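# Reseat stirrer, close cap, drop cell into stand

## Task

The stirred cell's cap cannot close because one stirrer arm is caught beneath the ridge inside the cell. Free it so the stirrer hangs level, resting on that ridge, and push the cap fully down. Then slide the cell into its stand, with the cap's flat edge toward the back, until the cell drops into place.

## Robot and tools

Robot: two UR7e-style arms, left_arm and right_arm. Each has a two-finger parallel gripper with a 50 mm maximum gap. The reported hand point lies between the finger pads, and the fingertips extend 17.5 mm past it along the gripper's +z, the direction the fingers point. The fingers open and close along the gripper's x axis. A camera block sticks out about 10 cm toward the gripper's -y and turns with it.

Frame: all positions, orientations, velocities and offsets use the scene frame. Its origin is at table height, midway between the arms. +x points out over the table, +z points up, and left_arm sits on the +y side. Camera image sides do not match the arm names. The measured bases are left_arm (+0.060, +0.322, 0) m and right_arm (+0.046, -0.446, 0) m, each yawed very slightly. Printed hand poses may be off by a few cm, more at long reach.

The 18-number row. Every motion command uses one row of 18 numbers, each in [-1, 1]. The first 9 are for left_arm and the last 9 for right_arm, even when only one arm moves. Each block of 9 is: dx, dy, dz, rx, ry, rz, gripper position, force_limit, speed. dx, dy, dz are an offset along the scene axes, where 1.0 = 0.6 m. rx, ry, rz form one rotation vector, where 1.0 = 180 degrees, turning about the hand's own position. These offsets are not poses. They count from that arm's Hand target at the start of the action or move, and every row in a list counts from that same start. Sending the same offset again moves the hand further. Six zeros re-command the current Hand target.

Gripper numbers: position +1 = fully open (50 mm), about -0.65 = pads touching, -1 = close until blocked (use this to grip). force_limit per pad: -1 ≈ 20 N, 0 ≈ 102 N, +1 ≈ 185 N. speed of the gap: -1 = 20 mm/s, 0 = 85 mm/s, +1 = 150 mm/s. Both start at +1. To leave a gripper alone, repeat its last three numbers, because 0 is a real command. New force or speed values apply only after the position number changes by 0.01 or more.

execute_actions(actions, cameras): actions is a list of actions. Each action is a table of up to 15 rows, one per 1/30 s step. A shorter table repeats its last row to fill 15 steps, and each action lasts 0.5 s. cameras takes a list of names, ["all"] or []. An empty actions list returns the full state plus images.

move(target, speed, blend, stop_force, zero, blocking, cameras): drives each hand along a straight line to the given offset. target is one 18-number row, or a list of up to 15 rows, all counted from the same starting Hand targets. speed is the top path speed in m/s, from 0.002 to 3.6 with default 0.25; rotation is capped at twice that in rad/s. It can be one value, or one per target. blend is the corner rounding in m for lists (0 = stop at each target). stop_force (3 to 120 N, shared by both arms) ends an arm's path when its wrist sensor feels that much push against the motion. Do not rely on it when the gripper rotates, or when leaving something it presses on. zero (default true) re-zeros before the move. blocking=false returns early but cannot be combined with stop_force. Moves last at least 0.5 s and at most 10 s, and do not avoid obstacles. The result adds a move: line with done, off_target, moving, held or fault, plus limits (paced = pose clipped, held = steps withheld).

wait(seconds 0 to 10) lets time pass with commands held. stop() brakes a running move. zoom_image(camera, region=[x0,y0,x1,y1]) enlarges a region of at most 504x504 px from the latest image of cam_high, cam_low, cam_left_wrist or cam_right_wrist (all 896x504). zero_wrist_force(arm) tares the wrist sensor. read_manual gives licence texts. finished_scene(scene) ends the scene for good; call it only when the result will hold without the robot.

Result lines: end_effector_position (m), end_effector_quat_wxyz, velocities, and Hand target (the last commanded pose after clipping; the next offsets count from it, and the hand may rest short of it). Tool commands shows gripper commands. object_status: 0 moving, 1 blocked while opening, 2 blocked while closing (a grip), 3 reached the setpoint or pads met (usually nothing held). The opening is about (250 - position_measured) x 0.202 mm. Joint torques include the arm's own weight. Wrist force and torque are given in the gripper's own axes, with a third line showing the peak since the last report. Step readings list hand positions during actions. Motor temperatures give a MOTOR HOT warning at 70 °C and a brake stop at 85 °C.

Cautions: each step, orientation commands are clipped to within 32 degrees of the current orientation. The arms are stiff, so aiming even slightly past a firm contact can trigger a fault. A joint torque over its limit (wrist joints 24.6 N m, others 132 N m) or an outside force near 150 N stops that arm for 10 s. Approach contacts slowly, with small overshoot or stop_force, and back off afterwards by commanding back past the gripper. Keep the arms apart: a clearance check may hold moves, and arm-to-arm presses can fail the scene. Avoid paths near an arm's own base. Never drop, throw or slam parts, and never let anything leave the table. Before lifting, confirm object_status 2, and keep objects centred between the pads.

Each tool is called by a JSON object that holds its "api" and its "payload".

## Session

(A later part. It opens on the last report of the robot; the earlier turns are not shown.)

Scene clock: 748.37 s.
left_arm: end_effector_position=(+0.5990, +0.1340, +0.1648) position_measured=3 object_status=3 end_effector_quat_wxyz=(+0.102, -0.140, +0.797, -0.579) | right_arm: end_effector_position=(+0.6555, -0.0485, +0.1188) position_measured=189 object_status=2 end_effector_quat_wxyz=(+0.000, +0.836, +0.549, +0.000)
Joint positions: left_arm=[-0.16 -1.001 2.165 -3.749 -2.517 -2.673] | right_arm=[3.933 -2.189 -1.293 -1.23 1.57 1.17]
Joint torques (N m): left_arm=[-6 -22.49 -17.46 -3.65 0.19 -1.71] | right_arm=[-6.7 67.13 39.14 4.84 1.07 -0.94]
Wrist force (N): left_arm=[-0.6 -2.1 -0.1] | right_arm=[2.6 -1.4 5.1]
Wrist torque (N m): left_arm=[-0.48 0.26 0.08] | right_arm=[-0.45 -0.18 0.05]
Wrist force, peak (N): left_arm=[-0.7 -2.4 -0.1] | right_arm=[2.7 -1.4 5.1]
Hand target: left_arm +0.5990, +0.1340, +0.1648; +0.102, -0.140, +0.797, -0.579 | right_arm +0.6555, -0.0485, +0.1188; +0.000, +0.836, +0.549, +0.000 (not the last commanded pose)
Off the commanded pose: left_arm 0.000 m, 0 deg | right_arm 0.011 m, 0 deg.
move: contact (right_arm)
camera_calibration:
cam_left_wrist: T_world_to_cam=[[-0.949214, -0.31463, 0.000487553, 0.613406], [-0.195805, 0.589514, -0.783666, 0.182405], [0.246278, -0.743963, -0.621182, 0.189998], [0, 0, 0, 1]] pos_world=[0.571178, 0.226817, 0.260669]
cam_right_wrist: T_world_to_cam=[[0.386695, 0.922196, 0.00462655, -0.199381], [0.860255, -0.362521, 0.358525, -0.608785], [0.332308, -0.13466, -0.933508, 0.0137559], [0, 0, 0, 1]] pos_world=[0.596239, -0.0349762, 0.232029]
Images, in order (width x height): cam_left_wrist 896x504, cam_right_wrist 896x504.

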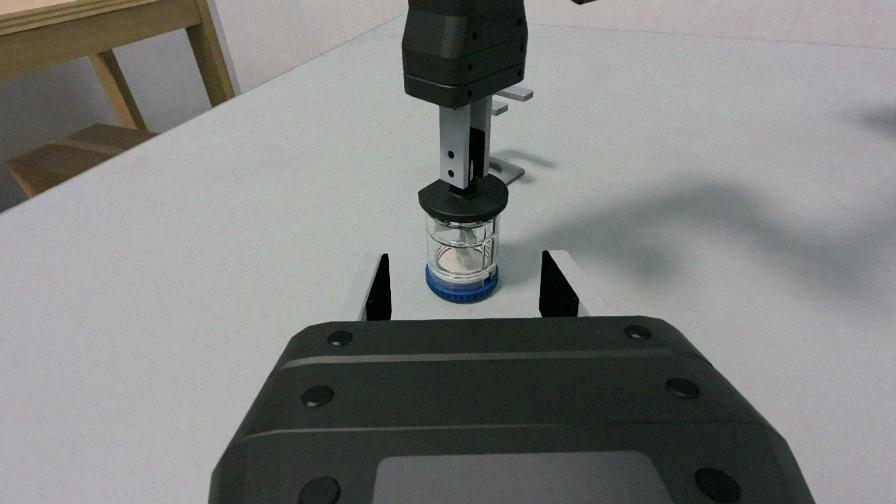

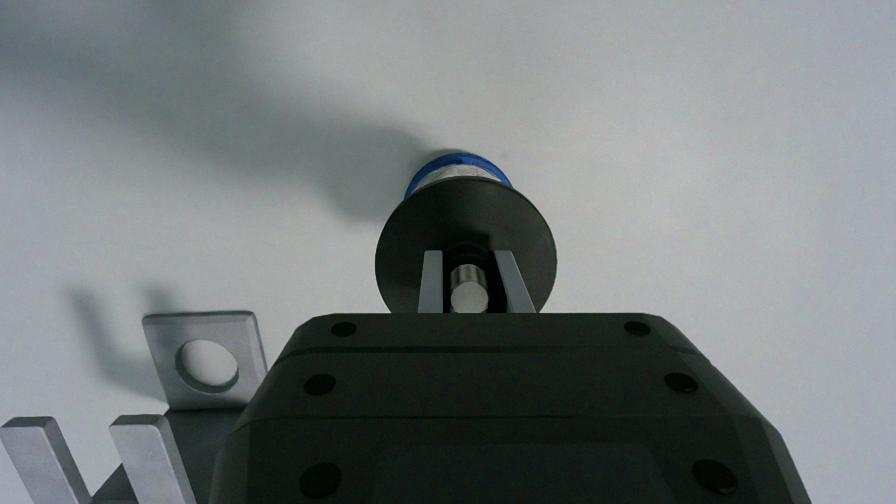

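{"api": "move", "payload": {"target": [0,0,0,0,0,0,1,1,1, 0,0,-0.0167,0,0,0,-1,-0.4,-1], "speed": 0.006, "stop_force": 35, "cameras": ["cam_right_wrist","cam_left_wrist"]}}

{"api": "zoom_image", "payload": {"camera": "cam_left_wrist", "region": [415, 165, 515, 245]}}

Scene clock: 755.03 s.
left_arm: end_effector_position=(+0.5990, +0.1340, +0.1648) position_measured=3 object_status=3 end_effector_quat_wxyz=(+0.102, -0.140, +0.797, -0.579) | right_arm: end_effector_position=(+0.6556, -0.0484, +0.1111) position_measured=189 object_status=2 end_effector_quat_wxyz=(+0.000, +0.836, +0.549, +0.000) end_effector_velocity=(+0.000, +0.000, +0.001) end_effector_angular_velocity=(+0.000, +0.000, +0.005)
Joint positions: left_arm=[-0.16 -1.001 2.165 -3.749 -2.517 -2.673] | right_arm=[3.933 -2.195 -1.304 -1.213 1.57 1.17]
Joint velocities: left_arm=[within noise] | right_arm=[0 0.001 0 0 0 -0.005]
Joint torques (N m): left_arm=[-7.58 -22.51 -17.18 -3.76 0.04 -1.74] | right_arm=[1.84 39.87 22.97 -0.57 1.25 0.79]
Wrist force (N): left_arm=[-0.7 -2.2 -0.1] | right_arm=[-2.1 -3.6 -32.8]
Wrist torque (N m): left_arm=[-0.49 0.27 0.08] | right_arm=[-0.47 -0.32 0.06]
Wrist force, peak (N): left_arm=[-0.7 -2.4 -0.2] | right_arm=[-2.5 -4.1 -39.2]
Hand target: left_arm +0.5990, +0.1340, +0.1648; +0.102, -0.140, +0.797, -0.579 | right_arm +0.6556, -0.0484, +0.1111; +0.000, +0.836, +0.549, +0.000 (not the last commanded pose)
Off the commanded pose: left_arm 0.000 m, 0 deg | right_arm 0.002 m, 0 deg.
move: contact (right_arm)
camera_calibration:
cam_left_wrist: T_world_to_cam=[[-0.949214, -0.31463, 0.000487553, 0.613406], [-0.195805, 0.589514, -0.783666, 0.182405], [0.246278, -0.743963, -0.621182, 0.189998], [0, 0, 0, 1]] pos_world=[0.571178, 0.226817, 0.260669]
cam_right_wrist: T_world_to_cam=[[0.386682, 0.922199, 0.00503996, -0.199432], [0.860152, -0.362625, 0.358665, -0.606034], [0.332588, -0.134354, -0.933453, 0.00649067], [0, 0, 0, 1]] pos_world=[0.59624, -0.0349749, 0.224427]
Images, in order (width x height): cam_left_wrist 896x504, cam_right_wrist 896x504.

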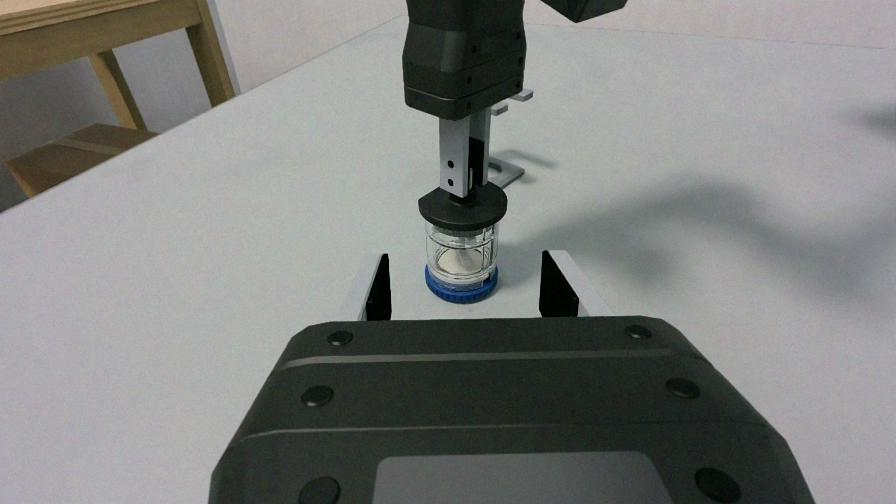

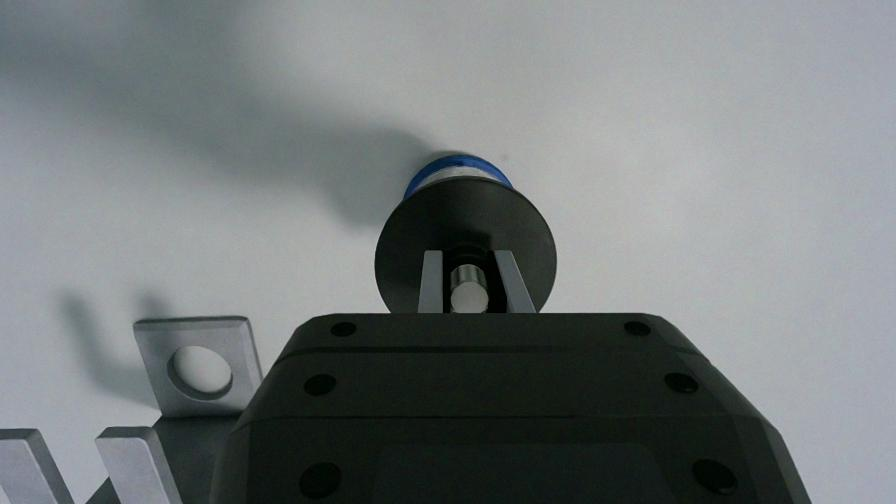

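Scaled by 5.040 from the camera's 896x504 image, which has a finer 1280x720 frame.

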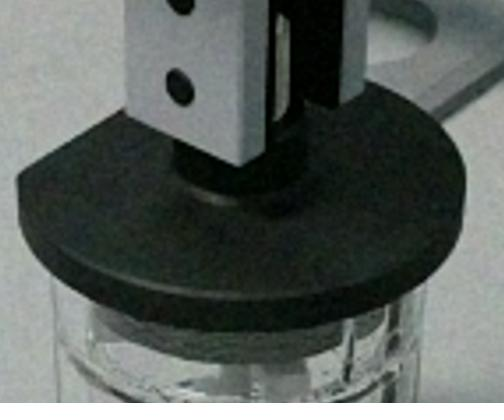

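{"api": "move", "payload": {"target": [0,0,0,0,0,0,1,1,1, 0,0,-0.0066,0,0,0,-1,-0.4,-1], "speed": 0.004, "stop_force": 14}}

{"api": "move", "payload": {"target": [[0,0,0,0,0,0,1,1,1, 0,0,0.0018,0,0,0,-1,-0.4,-1],[0,0,0,0,0,0,1,1,1, 0,0,0.0018,0,0,0,-0.1,-0.4,-0.5],[0,0,0,0,0,0,1,1,1, 0,0,0.014,0,0,0,-0.1,-0.4,-0.5],[0,0,0,0,0,0,1,1,1, 0,0,0.014,0,0,0,-1,-0.4,-1]], "speed": [0.006,0.02,0.05,0.02], "cameras": ["cam_right_wrist","cam_left_wrist"]}}

{"api": "zoom_image", "payload": {"camera": "cam_left_wrist", "region": [415, 165, 515, 305]}}

Scene clock: 759.37 s.
left_arm: end_effector_position=(+0.5990, +0.1340, +0.1648) position_measured=3 object_status=3 end_effector_quat_wxyz=(+0.102, -0.140, +0.797, -0.579) | right_arm: end_effector_position=(+0.6557, -0.0484, +0.1107) position_measured=189 object_status=2 end_effector_quat_wxyz=(+0.000, +0.836, +0.549, +0.001)
Joint positions: left_arm=[-0.16 -1.001 2.165 -3.749 -2.517 -2.673] | right_arm=[3.933 -2.196 -1.304 -1.211 1.57 1.17]
Joint torques (N m): left_arm=[-6.91 -23.06 -18.5 -3.67 0.15 -1.68] | right_arm=[1.77 19.71 14.2 -2.52 0.92 1.18]
Wrist force (N): left_arm=[-0.7 -2.3 -0.1] | right_arm=[-5.2 -4.9 -53.7]
Wrist torque (N m): left_arm=[-0.51 0.28 0.08] | right_arm=[-0.48 -0.35 0.07]
Wrist force, peak (N): left_arm=[-0.7 -2.4 -0.2] | right_arm=[-5.2 -5.1 -54.2]
Hand target: left_arm +0.5990, +0.1340, +0.1648; +0.102, -0.140, +0.797, -0.579 | right_arm +0.6557, -0.0483, +0.1108; +0.000, +0.836, +0.549, +0.001 (not the last commanded pose)
Off the commanded pose: left_arm 0.000 m, 0 deg | right_arm 0.003 m, 0 deg.
move: contact (right_arm)

Scene clock: 761.83 s.
left_arm: end_effector_position=(+0.5990, +0.1340, +0.1648) position_measured=3 object_status=3 end_effector_quat_wxyz=(+0.102, -0.140, +0.797, -0.579) | right_arm: end_effector_position=(+0.6557, -0.0483, +0.1192) position_measured=194 object_status=2 end_effector_quat_wxyz=(+0.000, +0.836, +0.549, +0.001)
Joint positions: left_arm=[-0.16 -1.001 2.165 -3.749 -2.517 -2.673] | right_arm=[3.933 -2.188 -1.293 -1.229 1.57 1.17]
Joint torques (N m): left_arm=[-7.85 -21.55 -17.75 -3.74 -0.02 -1.75] | right_arm=[1.15 67.36 37.6 1.17 0.82 0.99]
Wrist force (N): left_arm=[-0.6 -2.1 -0.2] | right_arm=[2.2 -1.2 3.5]
Wrist torque (N m): left_arm=[-0.48 0.26 0.08] | right_arm=[-0.43 -0.17 0.05]
Wrist force, peak (N): left_arm=[-0.8 -2.3 0.0] | right_arm=[-5.1 -4.8 -53.1]
Hand target: left_arm +0.5990, +0.1340, +0.1648; +0.102, -0.140, +0.797, -0.579 | right_arm +0.6557, -0.0483, +0.1192; +0.000, +0.836, +0.549, +0.001
Off the commanded pose: left_arm 0.000 m, 0 deg | right_arm 0.000 m, 0 deg.
move: done
camera_calibration:
cam_left_wrist: T_world_to_cam=[[-0.949214, -0.31463, 0.000487553, 0.613406], [-0.195805, 0.589514, -0.783666, 0.182405], [0.246278, -0.743963, -0.621182, 0.189998], [0, 0, 0, 1]] pos_world=[0.571178, 0.226817, 0.260669]
cam_right_wrist: T_world_to_cam=[[0.386618, 0.922222, 0.00571295, -0.199724], [0.859989, -0.362751, 0.35893, -0.608922], [0.333086, -0.133856, -0.933347, 0.013632], [0, 0, 0, 1]] pos_world=[0.596342, -0.034873, 0.232425]
Images, in order (width x height): cam_left_wrist 896x504, cam_right_wrist 896x504.

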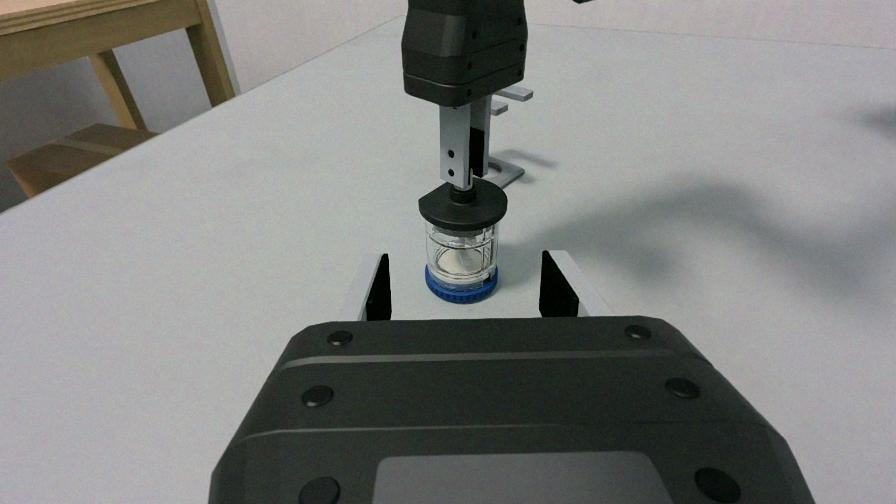

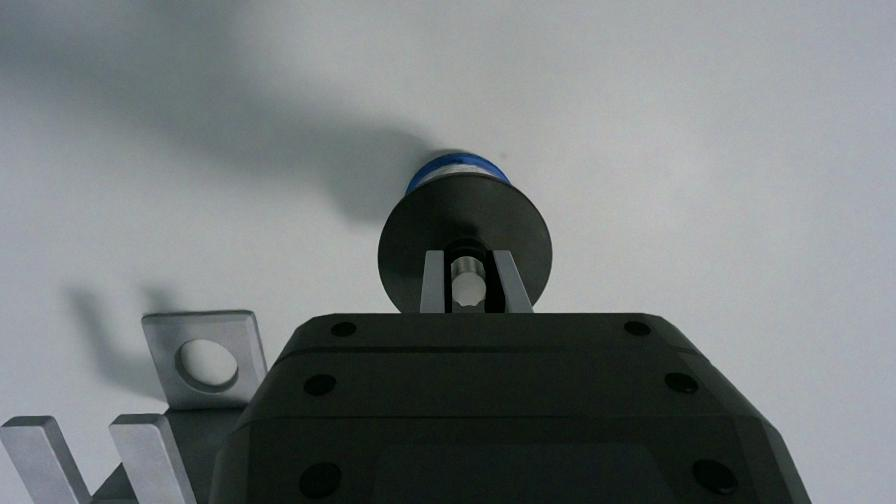

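Scaled by 3.600 from the camera's 896x504 image, which has a finer 1280x720 frame.

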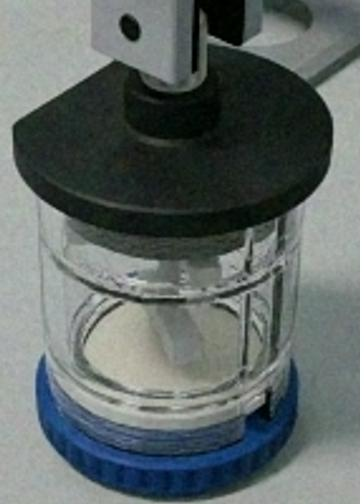

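{"api": "move", "payload": {"target": [[0,0,0,0,0,0,1,1,1, 0,0,0.025,0,0,0,-1,-0.4,-1],[0,0,0,0,0,0,1,1,1, 0.0498,-0.1535,0.025,0,0,0,-1,-0.4,-1]], "speed": [0.03,0.1], "blend": [0.003,0], "cameras": ["cam_right_wrist","cam_left_wrist"]}}

{"api": "zoom_image", "payload": {"camera": "cam_right_wrist", "region": [60, 100, 400, 400]}}

{"api": "zoom_image", "payload": {"camera": "cam_left_wrist", "region": [420, 40, 560, 200]}}

Scene clock: 798.47 s.
left_arm: end_effector_position=(+0.5990, +0.1340, +0.1648) position_measured=3 object_status=3 end_effector_quat_wxyz=(+0.102, -0.140, +0.797, -0.579) | right_arm: end_effector_position=(+0.6855, -0.1403, +0.1342) position_measured=194 object_status=2 end_effector_quat_wxyz=(+0.000, +0.836, +0.549, +0.001)
Joint positions: left_arm=[-0.16 -1.001 2.165 -3.749 -2.517 -2.673] | right_arm=[3.806 -2.132 -1.345 -1.234 1.57 1.043]
Joint torques (N m): left_arm=[-8.11 -22.78 -16.17 -3.54 0.02 -1.77] | right_arm=[-7.31 66.92 15.06 5.97 1.49 -1.79]
Wrist force (N): left_arm=[-0.5 -2.2 -0.1] | right_arm=[2.5 -1.0 5.1]
Wrist torque (N m): left_arm=[-0.49 0.25 0.08] | right_arm=[-0.40 -0.17 0.15]
Wrist force, peak (N): left_arm=[-0.7 -2.4 -0.2] | right_arm=[3.0 -2.2 5.2]
Hand target: left_arm +0.5990, +0.1340, +0.1648; +0.102, -0.140, +0.797, -0.579 | right_arm +0.6856, -0.1404, +0.1342; +0.000, +0.836, +0.549, +0.001
Off the commanded pose: left_arm 0.000 m, 0 deg | right_arm 0.000 m, 0 deg.
move: done
camera_calibration:
cam_left_wrist: T_world_to_cam=[[-0.949214, -0.31463, 0.000487553, 0.613406], [-0.195805, 0.589514, -0.783666, 0.182405], [0.246278, -0.743963, -0.621182, 0.189998], [0, 0, 0, 1]] pos_world=[0.571178, 0.226817, 0.260669]
cam_right_wrist: T_world_to_cam=[[0.386618, 0.922222, 0.00571295, -0.126486], [0.859989, -0.362751, 0.35893, -0.673307], [0.333086, -0.133856, -0.933347, 0.00539157], [0, 0, 0, 1]] pos_world=[0.626142, -0.126873, 0.247425]
Images, in order (width x height): cam_left_wrist 896x504, cam_right_wrist 896x504.

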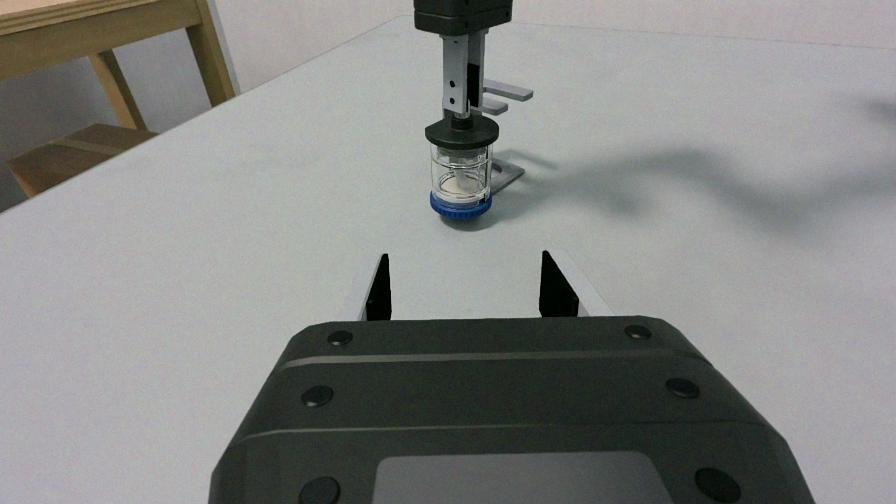

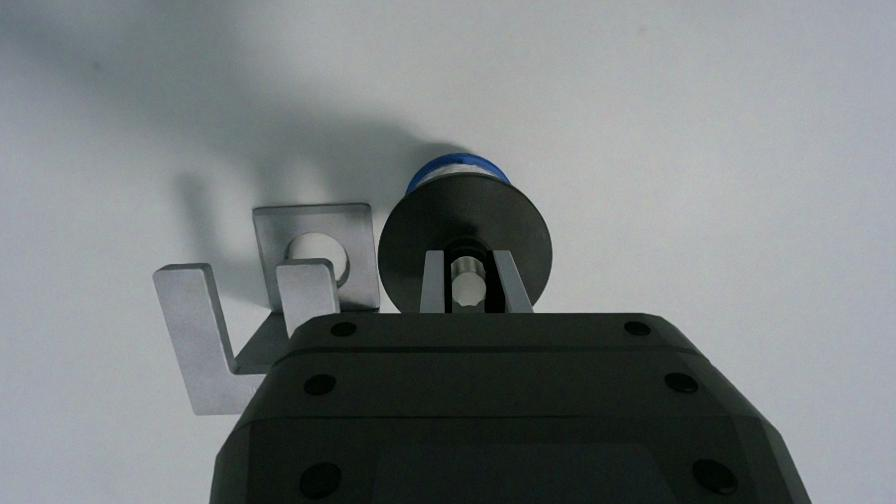

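Scaled by 1.482 from the camera's 896x504 image, which has a finer 1280x720 frame.

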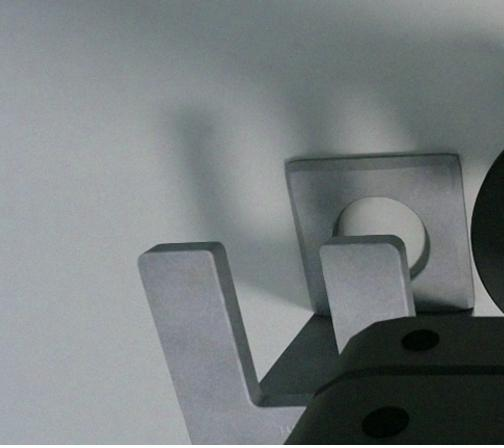

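Scaled by 3.150 from the camera's 896x504 image, which has a finer 1280x720 frame.

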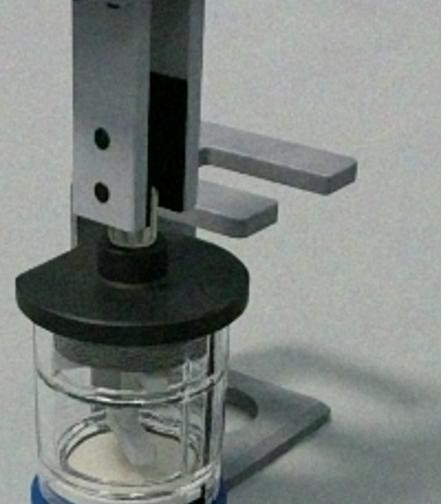

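{"api": "move", "payload": {"target": [[0,0,0,0,0,0,1,1,1, -0.1178,0.0417,0,0,0,0,-1,-0.4,-1],[0,0,0,0,0,0,1,1,1, -0.1275,-0.1068,0,0,0,0,-1,-0.4,-1]], "speed": 0.1, "blend": [0.02,0], "cameras": ["cam_left_wrist"]}}

{"api": "zoom_image", "payload": {"camera": "cam_left_wrist", "region": [430, 60, 570, 210]}}

Scene clock: 826.93 s.
left_arm: end_effector_position=(+0.5990, +0.1340, +0.1648) position_measured=3 object_status=3 end_effector_quat_wxyz=(+0.102, -0.140, +0.797, -0.579) | right_arm: end_effector_position=(+0.6091, -0.2043, +0.1342) position_measured=194 object_status=2 end_effector_quat_wxyz=(+0.000, +0.836, +0.549, +0.001)
Joint positions: left_arm=[-0.16 -1.001 2.165 -3.749 -2.517 -2.673] | right_arm=[3.796 -1.918 -1.67 -1.124 1.57 1.032]
Joint torques (N m): left_arm=[-6.8 -22.63 -16.03 -3.54 -0.15 -1.68] | right_arm=[-8.78 56.67 14.12 5.95 1.03 -1.8]
Wrist force (N): left_arm=[-0.8 -2.3 -0.1] | right_arm=[2.6 -1.1 5.0]
Wrist torque (N m): left_arm=[-0.51 0.28 0.09] | right_arm=[-0.42 -0.18 0.16]
Wrist force, peak (N): left_arm=[-0.7 -2.4 -0.1] | right_arm=[3.3 -2.2 4.9]
Hand target: left_arm +0.5990, +0.1340, +0.1648; +0.102, -0.140, +0.797, -0.579 | right_arm +0.6091, -0.2045, +0.1342; +0.000, +0.836, +0.549, +0.001
Off the commanded pose: left_arm 0.000 m, 0 deg | right_arm 0.000 m, 0 deg.
move: done
camera_calibration:
cam_left_wrist: T_world_to_cam=[[-0.949214, -0.31463, 0.000487553, 0.613406], [-0.195805, 0.589514, -0.783666, 0.182405], [0.246278, -0.743963, -0.621182, 0.189998], [0, 0, 0, 1]] pos_world=[0.571178, 0.226817, 0.260669]
Images, in order (width x height): cam_left_wrist 896x504.

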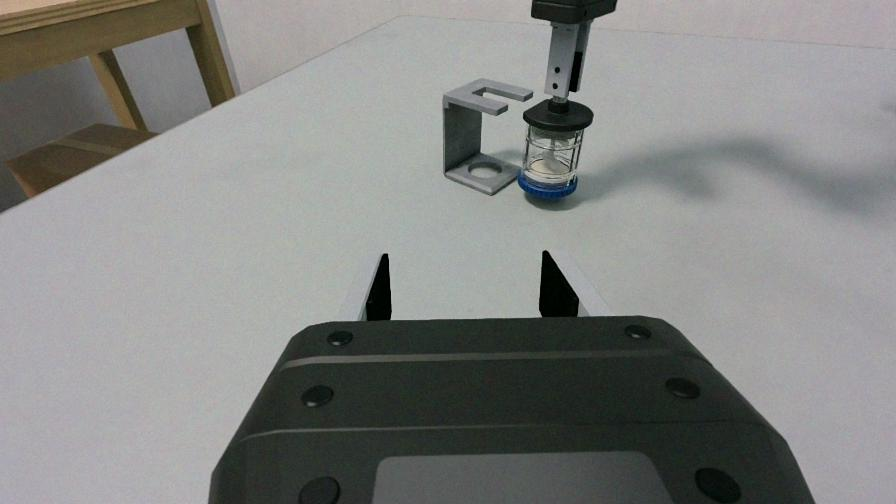

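Scaled by 3.360 from the camera's 896x504 image, which has a finer 1280x720 frame.

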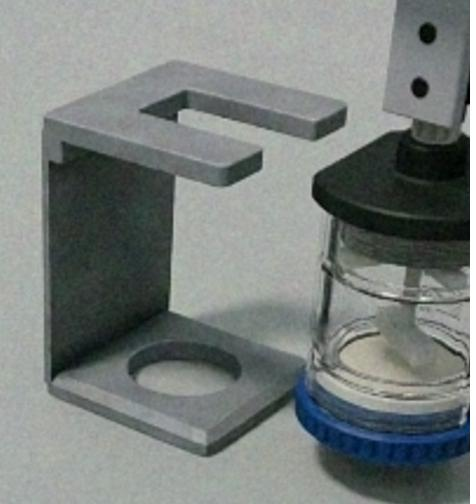

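{"api": "move", "payload": {"target": [[0,0,0,0,0,0,1,1,1, 0,0,-0.0107,0,0,0,-1,-0.4,-1],[0,0,0,0,0,0,1,1,1, 0.0675,-0.0238,-0.0107,0,0,0,-1,-0.4,-1]], "speed": 0.03, "stop_force": 5, "cameras": ["cam_right_wrist","cam_left_wrist"]}}

{"api": "zoom_image", "payload": {"camera": "cam_right_wrist", "region": [340, 140, 590, 320]}}

{"api": "zoom_image", "payload": {"camera": "cam_left_wrist", "region": [430, 60, 570, 210]}}

Scene clock: 836.20 s.
left_arm: end_effector_position=(+0.5990, +0.1340, +0.1648) position_measured=3 object_status=3 end_effector_quat_wxyz=(+0.102, -0.140, +0.797, -0.579) | right_arm: end_effector_position=(+0.6496, -0.2188, +0.1278) position_measured=194 object_status=2 end_effector_quat_wxyz=(+0.000, +0.836, +0.549, +0.001)
Joint positions: left_arm=[-0.16 -1.001 2.165 -3.749 -2.517 -2.673] | right_arm=[3.739 -1.994 -1.577 -1.14 1.57 0.976]
Joint torques (N m): left_arm=[-7.42 -22.18 -16.36 -3.53 0.04 -1.77] | right_arm=[-8.17 34.42 38.54 1.25 1.51 -1.67]
Wrist force (N): left_arm=[-0.6 -2.1 -0.2] | right_arm=[2.6 -1.1 5.5]
Wrist torque (N m): left_arm=[-0.48 0.25 0.08] | right_arm=[-0.40 -0.18 0.15]
Wrist force, peak (N): left_arm=[-0.8 -2.3 -0.1] | right_arm=[2.8 -1.3 5.6]
Hand target: left_arm +0.5990, +0.1340, +0.1648; +0.102, -0.140, +0.797, -0.579 | right_arm +0.6496, -0.2188, +0.1278; +0.000, +0.836, +0.549, +0.001
Off the commanded pose: left_arm 0.000 m, 0 deg | right_arm 0.000 m, 0 deg.
move: done
camera_calibration:
cam_left_wrist: T_world_to_cam=[[-0.949214, -0.31463, 0.000487553, 0.613406], [-0.195805, 0.589514, -0.783666, 0.182405], [0.246278, -0.743963, -0.621182, 0.189998], [0, 0, 0, 1]] pos_world=[0.571178, 0.226817, 0.260669]
cam_right_wrist: T_world_to_cam=[[0.386618, 0.922222, 0.00571295, -0.0401368], [0.859989, -0.362751, 0.35893, -0.668526], [0.333086, -0.133856, -0.933347, 0.000901561], [0, 0, 0, 1]] pos_world=[0.590142, -0.205373, 0.241025]
Images, in order (width x height): cam_left_wrist 896x504, cam_right_wrist 896x504.

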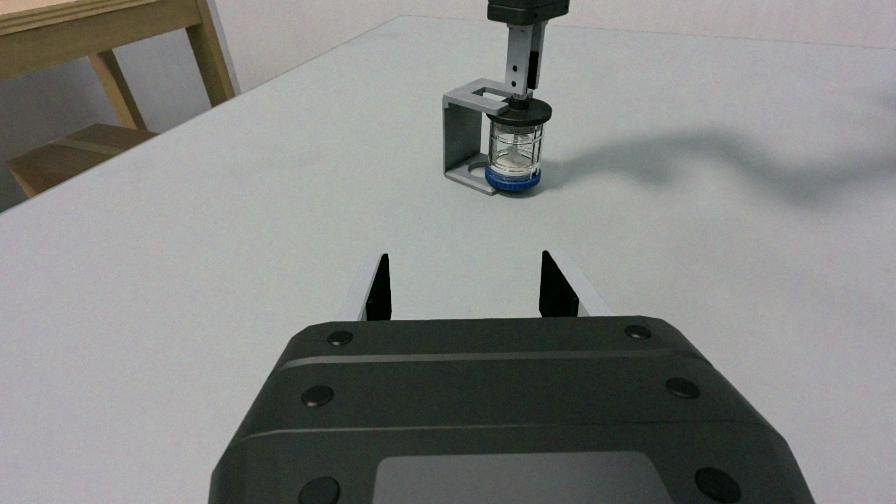

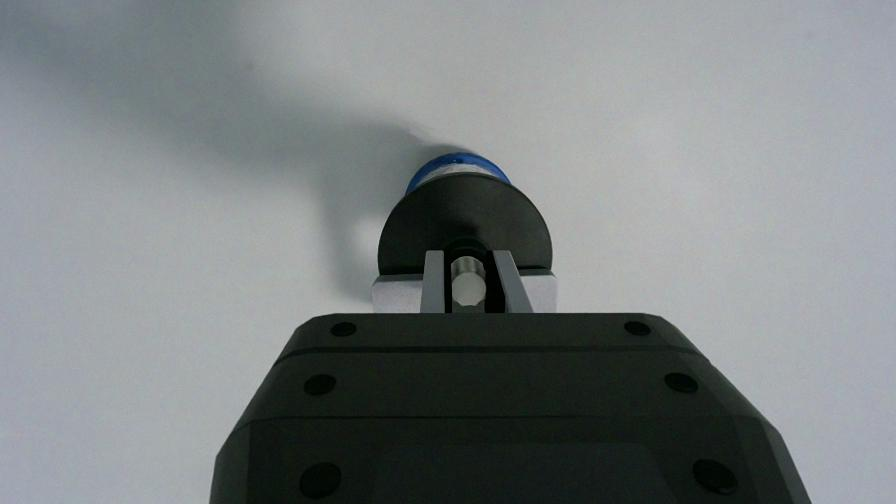

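Scaled by 2.016 from the camera's 896x504 image, which has a finer 1280x720 frame.

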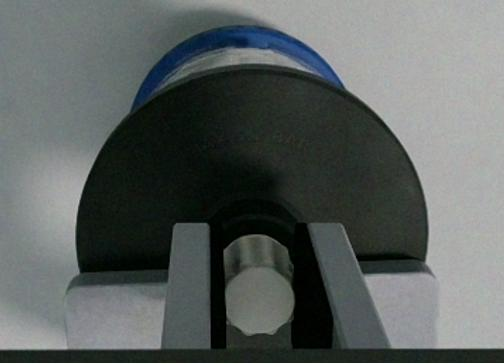

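Scaled by 3.360 from the camera's 896x504 image, which has a finer 1280x720 frame.

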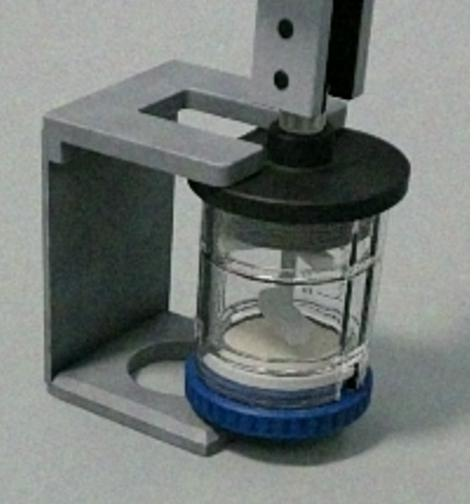

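{"api": "move", "payload": {"target": [0,0,0,0,0,0,1,1,1, 0,0,-0.0067,0,0,0,-1,-0.4,-1], "speed": 0.004, "stop_force": 3}}

Scene clock: 841.57 s.
left_arm: end_effector_position=(+0.5990, +0.1340, +0.1648) position_measured=3 object_status=3 end_effector_quat_wxyz=(+0.102, -0.140, +0.797, -0.579) | right_arm: end_effector_position=(+0.6496, -0.2188, +0.1268) position_measured=194 object_status=2 end_effector_quat_wxyz=(+0.000, +0.836, +0.549, +0.001)
Joint positions: left_arm=[-0.16 -1.001 2.165 -3.749 -2.517 -2.673] | right_arm=[3.739 -1.995 -1.578 -1.138 1.57 0.976]
Joint torques (N m): left_arm=[-7.38 -22.32 -17.16 -3.56 0.2 -1.72] | right_arm=[-6.85 48.73 33.95 0.62 1.05 -1.64]
Wrist force (N): left_arm=[-0.7 -2.1 0.0] | right_arm=[2.6 -2.1 -2.3]
Wrist torque (N m): left_arm=[-0.47 0.27 0.08] | right_arm=[-0.41 -0.19 0.14]
Wrist force, peak (N): left_arm=[-0.7 -2.3 -0.1] | right_arm=[2.9 -1.3 5.6]
Hand target: left_arm +0.5990, +0.1340, +0.1648; +0.102, -0.140, +0.797, -0.579 | right_arm +0.6496, -0.2188, +0.1269; +0.000, +0.836, +0.549, +0.001 (not the last commanded pose)
Off the commanded pose: left_arm 0.000 m, 0 deg | right_arm 0.003 m, 0 deg.
move: contact (right_arm)

{"api": "move", "payload": {"target": [[0,0,0,0,0,0,1,1,1, 0,0,0.0004,0,0,0,-1,-0.4,-1],[0,0,0,0,0,0,1,1,1, 0.0652,-0.0231,0.0004,0,0,0,-1,-0.4,-1]], "speed": 0.02, "stop_force": 5, "cameras": ["cam_right_wrist","cam_left_wrist"]}}

{"api": "zoom_image", "payload": {"camera": "cam_right_wrist", "region": [340, 120, 590, 320]}}

{"api": "zoom_image", "payload": {"camera": "cam_left_wrist", "region": [430, 60, 550, 200]}}

Scene clock: 852.87 s.
left_arm: end_effector_position=(+0.5990, +0.1340, +0.1648) position_measured=3 object_status=3 end_effector_quat_wxyz=(+0.102, -0.140, +0.797, -0.579) | right_arm: end_effector_position=(+0.6888, -0.2326, +0.1272) position_measured=194 object_status=2 end_effector_quat_wxyz=(+0.000, +0.836, +0.549, +0.001)
Joint positions: left_arm=[-0.16 -1.001 2.165 -3.749 -2.517 -2.673] | right_arm=[3.69 -2.066 -1.469 -1.176 1.571 0.926]
Joint torques (N m): left_arm=[-8.06 -22.44 -16.01 -3.69 -0.2 -1.87] | right_arm=[-7.81 36.9 39.02 1.29 1.53 -1.83]
Wrist force (N): left_arm=[-0.4 -2.2 -0.2] | right_arm=[2.9 -1.5 5.0]
Wrist torque (N m): left_arm=[-0.50 0.23 0.08] | right_arm=[-0.42 -0.24 0.15]
Wrist force, peak (N): left_arm=[-0.7 -2.5 -0.1] | right_arm=[2.8 -1.2 5.3]
Hand target: left_arm +0.5990, +0.1340, +0.1648; +0.102, -0.140, +0.797, -0.579 | right_arm +0.6888, -0.2326, +0.1272; +0.000, +0.836, +0.549, +0.001
Off the commanded pose: left_arm 0.000 m, 0 deg | right_arm 0.000 m, 0 deg.
move: done
camera_calibration:
cam_left_wrist: T_world_to_cam=[[-0.949214, -0.31463, 0.000487553, 0.613406], [-0.195805, 0.589514, -0.783666, 0.182405], [0.246278, -0.743963, -0.621182, 0.189998], [0, 0, 0, 1]] pos_world=[0.571178, 0.226817, 0.260669]
cam_right_wrist: T_world_to_cam=[[0.386684, 0.922194, 0.00578113, -0.0426265], [0.859913, -0.36282, 0.359043, -0.707023], [0.333205, -0.133865, -0.933303, -0.0146502], [0, 0, 0, 1]] pos_world=[0.629342, -0.219173, 0.240425]
Images, in order (width x height): cam_left_wrist 896x504, cam_right_wrist 896x504.

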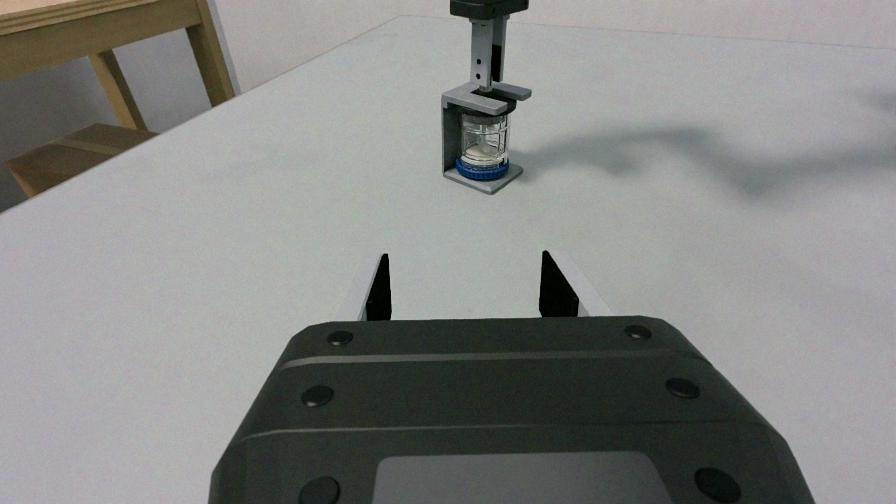

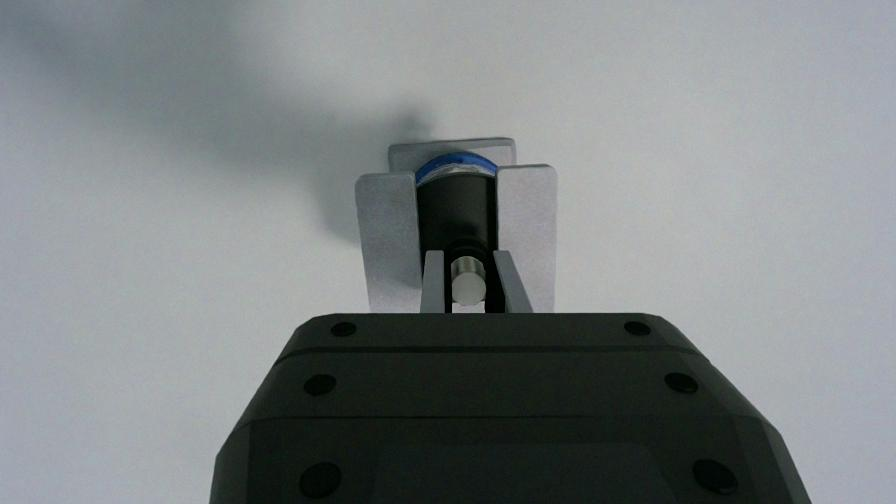

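Scaled by 2.016 from the camera's 896x504 image, which has a finer 1280x720 frame.

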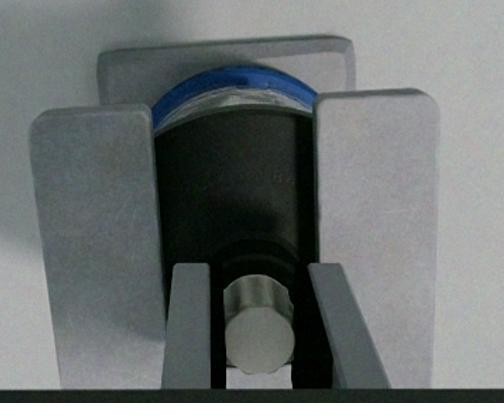

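Scaled by 3.600 from the camera's 896x504 image, which has a finer 1280x720 frame.

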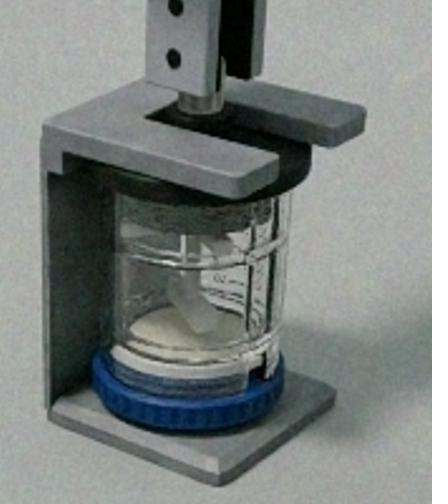

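{"api": "zoom_image", "payload": {"camera": "cam_right_wrist", "region": [400, 150, 540, 320]}}

Scaled by 2.965 from the camera's 896x504 image, which has a finer 1280x720 frame.

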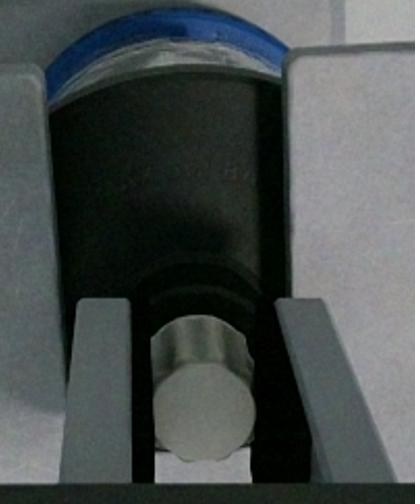

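{"api": "move", "payload": {"target": [[0,0,0,0,0,0,1,1,1,-0.0015,-0.0034,0.0003,0,0,0,-1,-0.4,-1]], "speed": 0.01, "stop_force": 4, "cameras": ["cam_right_wrist","cam_left_wrist"]}}

Scene clock: 939.47 s.
left_arm: end_effector_position=(+0.5990, +0.1340, +0.1648) position_measured=3 object_status=3 end_effector_quat_wxyz=(+0.102, -0.140, +0.797, -0.579) | right_arm: end_effector_position=(+0.6879, -0.2347, +0.1274) position_measured=194 object_status=2 end_effector_quat_wxyz=(+0.000, +0.836, +0.549, +0.001)
Joint positions: left_arm=[-0.16 -1.001 2.165 -3.749 -2.517 -2.673] | right_arm=[3.688 -2.063 -1.474 -1.174 1.571 0.924]
Joint torques (N m): left_arm=[-7.57 -22.6 -16.17 -3.61 -0.15 -1.86] | right_arm=[-7.97 62.14 15.2 6 1.55 -1.73]
Wrist force (N): left_arm=[-0.4 -2.2 -0.1] | right_arm=[2.5 -1.2 5.1]
Wrist torque (N m): left_arm=[-0.49 0.23 0.08] | right_arm=[-0.42 -0.17 0.14]
Wrist force, peak (N): left_arm=[-0.7 -2.4 -0.2] | right_arm=[2.9 -1.5 5.2]
Hand target: left_arm +0.5990, +0.1340, +0.1648; +0.102, -0.140, +0.797, -0.579 | right_arm +0.6879, -0.2347, +0.1274; +0.000, +0.836, +0.549, +0.001
Off the commanded pose: left_arm 0.000 m, 0 deg | right_arm 0.000 m, 0 deg.
move: done
camera_calibration:
cam_left_wrist: T_world_to_cam=[[-0.949214, -0.31463, 0.000487553, 0.613406], [-0.195805, 0.589514, -0.783666, 0.182405], [0.246278, -0.743963, -0.621182, 0.189998], [0, 0, 0, 1]] pos_world=[0.571178, 0.226817, 0.260669]
cam_right_wrist: T_world_to_cam=[[0.386684, 0.922194, 0.00578113, -0.0403431], [0.859913, -0.36282, 0.359043, -0.707082], [0.333205, -0.133865, -0.933303, -0.0144448], [0, 0, 0, 1]] pos_world=[0.628442, -0.221273, 0.240625]
Images, in order (width x height): cam_left_wrist 896x504, cam_right_wrist 896x504.

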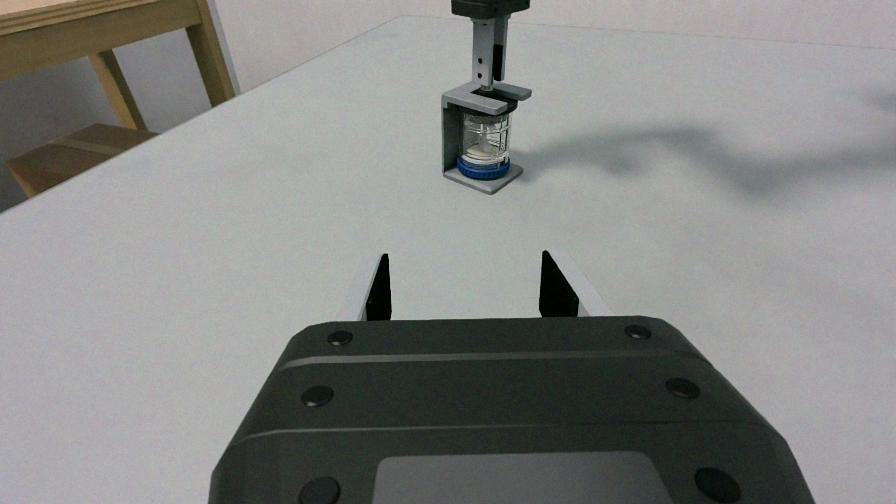

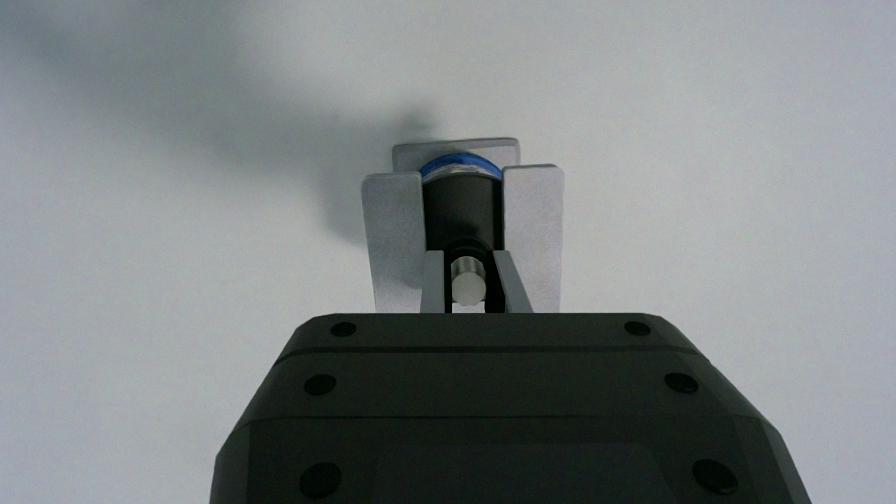

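{"api": "zoom_image", "payload": {"camera": "cam_right_wrist", "region": [340, 120, 590, 330]}}

{"api": "zoom_image", "payload": {"camera": "cam_left_wrist", "region": [420, 60, 550, 210]}}

Scaled by 2.016 from the camera's 896x504 image, which has a finer 1280x720 frame.

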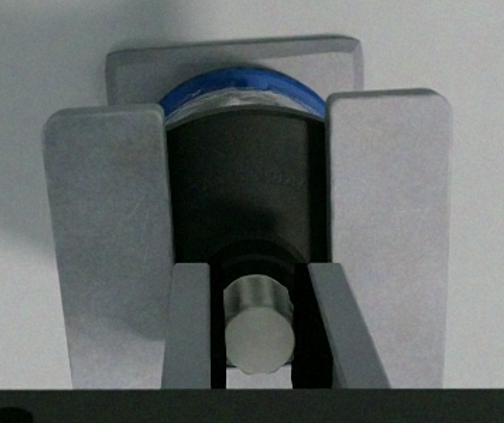

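Scaled by 3.360 from the camera's 896x504 image, which has a finer 1280x720 frame.

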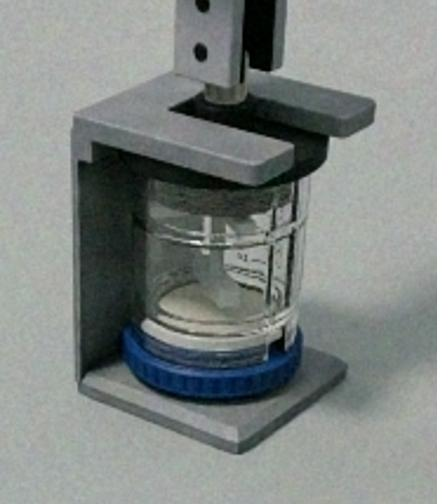

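{"api": "move", "payload": {"target": [[0,0,0,0,0,0,1,1,1,0,0,-0.008,0,0,0,-1,-0.4,-1]], "speed": 0.004, "stop_force": 3, "cameras": ["cam_right_wrist"]}}

Scene clock: 948.23 s.
left_arm: end_effector_position=(+0.5990, +0.1340, +0.1648) position_measured=3 object_status=3 end_effector_quat_wxyz=(+0.102, -0.140, +0.797, -0.579) | right_arm: end_effector_position=(+0.6878, -0.2347, +0.1239) position_measured=194 object_status=2 end_effector_quat_wxyz=(+0.000, +0.836, +0.549, +0.001)
Joint positions: left_arm=[-0.16 -1.001 2.165 -3.749 -2.517 -2.673] | right_arm=[3.688 -2.066 -1.478 -1.167 1.571 0.924]
Joint torques (N m): left_arm=[-8.03 -22.3 -15.43 -3.61 -0.33 -1.81] | right_arm=[-8.1 55.55 35.65 1.04 1.28 -1.68]
Wrist force (N): left_arm=[-0.8 -2.4 -0.2] | right_arm=[1.8 -2.7 -2.3]
Wrist torque (N m): left_arm=[-0.53 0.29 0.08] | right_arm=[-0.41 -0.21 0.15]
Wrist force, peak (N): left_arm=[-0.8 -2.4 -0.2] | right_arm=[2.8 -1.2 5.3]
Hand target: left_arm +0.5990, +0.1340, +0.1648; +0.102, -0.140, +0.797, -0.579 | right_arm +0.6879, -0.2347, +0.1240; +0.000, +0.836, +0.549, +0.001 (not the last commanded pose)
Off the commanded pose: left_arm 0.000 m, 0 deg | right_arm 0.001 m, 0 deg.
move: contact (right_arm)
camera_calibration:
cam_right_wrist: T_world_to_cam=[[0.386618, 0.922222, 0.00571295, -0.0402587], [0.859989, -0.362751, 0.35893, -0.705831], [0.333086, -0.133856, -0.933347, -0.017624], [0, 0, 0, 1]] pos_world=[0.628442, -0.221273, 0.237125]
Images, in order (width x height): cam_right_wrist 896x504.

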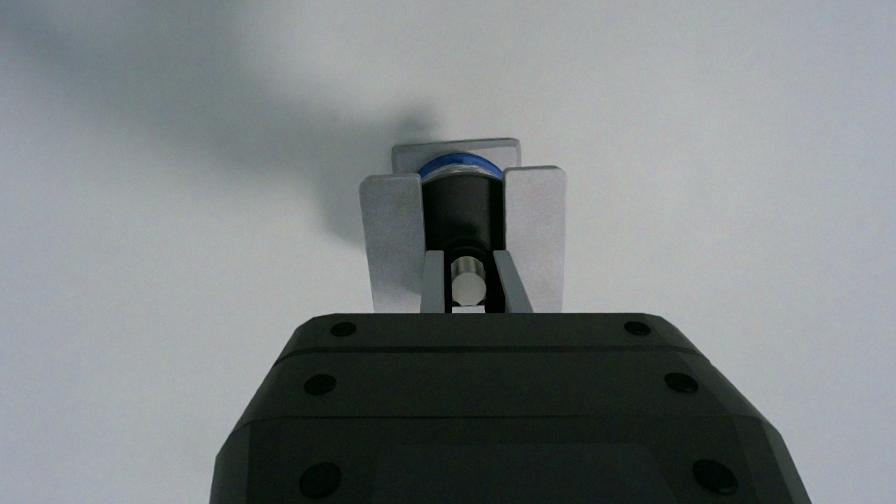

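{"api": "move", "payload": {"target": [[0,0,0,0,0,0,1,1,1,0,0,-0.006,0,0,0,-1,-0.4,-1]], "speed": 0.004, "stop_force": 6, "cameras": ["cam_left_wrist"]}}

Scene clock: 951.33 s.
left_arm: end_effector_position=(+0.5990, +0.1340, +0.1648) position_measured=3 object_status=3 end_effector_quat_wxyz=(+0.102, -0.140, +0.797, -0.579) | right_arm: end_effector_position=(+0.6879, -0.2346, +0.1237) position_measured=194 object_status=2 end_effector_quat_wxyz=(+0.000, +0.836, +0.549, +0.001)
Joint positions: left_arm=[-0.16 -1.001 2.165 -3.749 -2.517 -2.673] | right_arm=[3.688 -2.066 -1.479 -1.166 1.571 0.924]
Joint torques (N m): left_arm=[-7.15 -22.01 -15.59 -3.51 -0.26 -1.96] | right_arm=[-7.08 49.59 31.79 0.52 0.76 -1.59]
Wrist force (N): left_arm=[-0.6 -2.2 0.0] | right_arm=[0.2 -4.1 -11.7]
Wrist torque (N m): left_arm=[-0.49 0.25 0.08] | right_arm=[-0.42 -0.27 0.15]
Wrist force, peak (N): left_arm=[-0.8 -2.4 -0.3] | right_arm=[0.2 -4.4 -11.8]
Hand target: left_arm +0.5990, +0.1340, +0.1648; +0.102, -0.140, +0.797, -0.579 | right_arm +0.6880, -0.2346, +0.1238; +0.000, +0.836, +0.549, +0.001 (not the last commanded pose)
Off the commanded pose: left_arm 0.000 m, 0 deg | right_arm 0.003 m, 0 deg.
move: contact (right_arm)
camera_calibration:
cam_left_wrist: T_world_to_cam=[[-0.949214, -0.31463, 0.000487553, 0.613406], [-0.195805, 0.589514, -0.783666, 0.182405], [0.246278, -0.743963, -0.621182, 0.189998], [0, 0, 0, 1]] pos_world=[0.571178, 0.226817, 0.260669]
Images, in order (width x height): cam_left_wrist 896x504.

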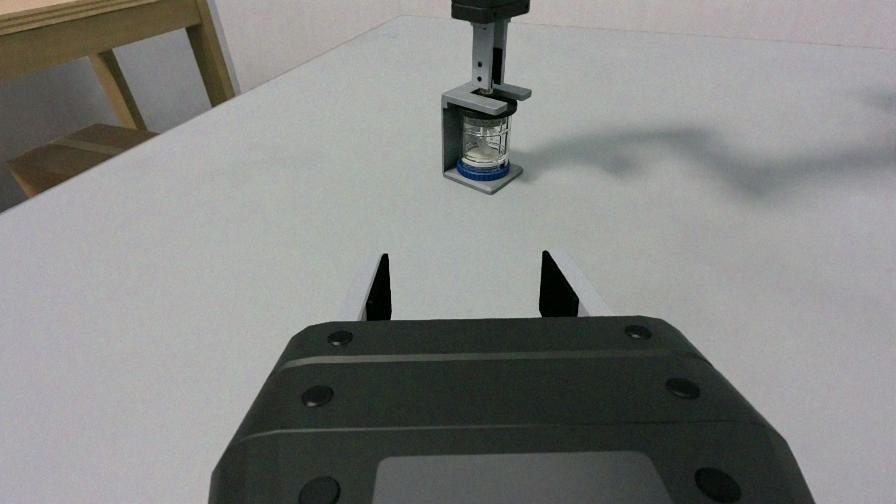

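{"api": "zoom_image", "payload": {"camera": "cam_left_wrist", "region": [420, 60, 550, 210]}}

{"api": "move", "payload": {"target": [[0,0,0,0,0,0,1,1,1,-0.0001,0.0001,0.0005,0,0,0,-1,-0.4,-1]], "speed": 0.004}}

Scaled by 3.360 from the camera's 896x504 image, which has a finer 1280x720 frame.

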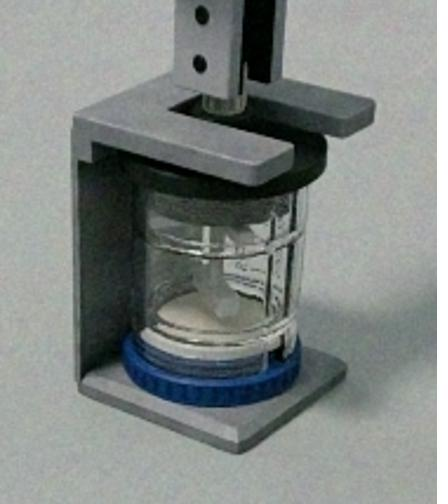

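Scene clock: 954.50 s.
left_arm: end_effector_position=(+0.5990, +0.1340, +0.1648) position_measured=3 object_status=3 end_effector_quat_wxyz=(+0.102, -0.140, +0.797, -0.579) | right_arm: end_effector_position=(+0.6879, -0.2346, +0.1241) position_measured=194 object_status=2 end_effector_quat_wxyz=(+0.000, +0.836, +0.549, +0.001)
Joint positions: left_arm=[-0.16 -1.001 2.165 -3.749 -2.517 -2.673] | right_arm=[3.688 -2.066 -1.478 -1.166 1.571 0.924]
Joint torques (N m): left_arm=[-7.27 -21.27 -15.32 -3.41 -0.23 -1.96] | right_arm=[8.15 61.38 37.8 1.16 0.76 1.28]
Wrist force (N): left_arm=[-0.6 -2.0 -0.1] | right_arm=[2.9 -1.4 4.1]
Wrist torque (N m): left_arm=[-0.46 0.25 0.08] | right_arm=[-0.42 -0.22 0.15]
Wrist force, peak (N): left_arm=[-0.8 -2.4 0.0] | right_arm=[0.2 -4.2 -11.0]
Hand target: left_arm +0.5990, +0.1340, +0.1648; +0.102, -0.140, +0.797, -0.579 | right_arm +0.6879, -0.2345, +0.1241; +0.000, +0.836, +0.549, +0.001
Off the commanded pose: left_arm 0.000 m, 0 deg | right_arm 0.000 m, 0 deg.
move: done

{"api": "move", "payload": {"target": [[0,0,0,0,0,0,1,1,1,0,0,-0.0004,0,0,0,-1,-0.4,-1]], "speed": 0.004}}

Scene clock: 964.13 s.
left_arm: end_effector_position=(+0.5990, +0.1340, +0.1648) position_measured=3 object_status=3 end_effector_quat_wxyz=(+0.102, -0.140, +0.797, -0.579) | right_arm: end_effector_position=(+0.6879, -0.2345, +0.1240) position_measured=194 object_status=2 end_effector_quat_wxyz=(+0.000, +0.836, +0.549, +0.001)
Joint positions: left_arm=[-0.16 -1.001 2.165 -3.749 -2.517 -2.673] | right_arm=[3.688 -2.066 -1.479 -1.166 1.571 0.924]
Joint torques (N m): left_arm=[-6.07 -22.53 -15.42 -3.55 -0.27 -1.89] | right_arm=[9.04 36.57 14.33 5.78 0.73 1.24]
Wrist force (N): left_arm=[-0.7 -2.2 -0.2] | right_arm=[2.9 -1.7 4.0]
Wrist torque (N m): left_arm=[-0.49 0.28 0.08] | right_arm=[-0.43 -0.22 0.15]
Wrist force, peak (N): left_arm=[-0.9 -2.4 -0.3] | right_arm=[2.9 -1.3 5.3]
Hand target: left_arm +0.5990, +0.1340, +0.1648; +0.102, -0.140, +0.797, -0.579 | right_arm +0.6879, -0.2345, +0.1239; +0.000, +0.836, +0.549, +0.001
Off the commanded pose: left_arm 0.000 m, 0 deg | right_arm 0.000 m, 0 deg.
move: done


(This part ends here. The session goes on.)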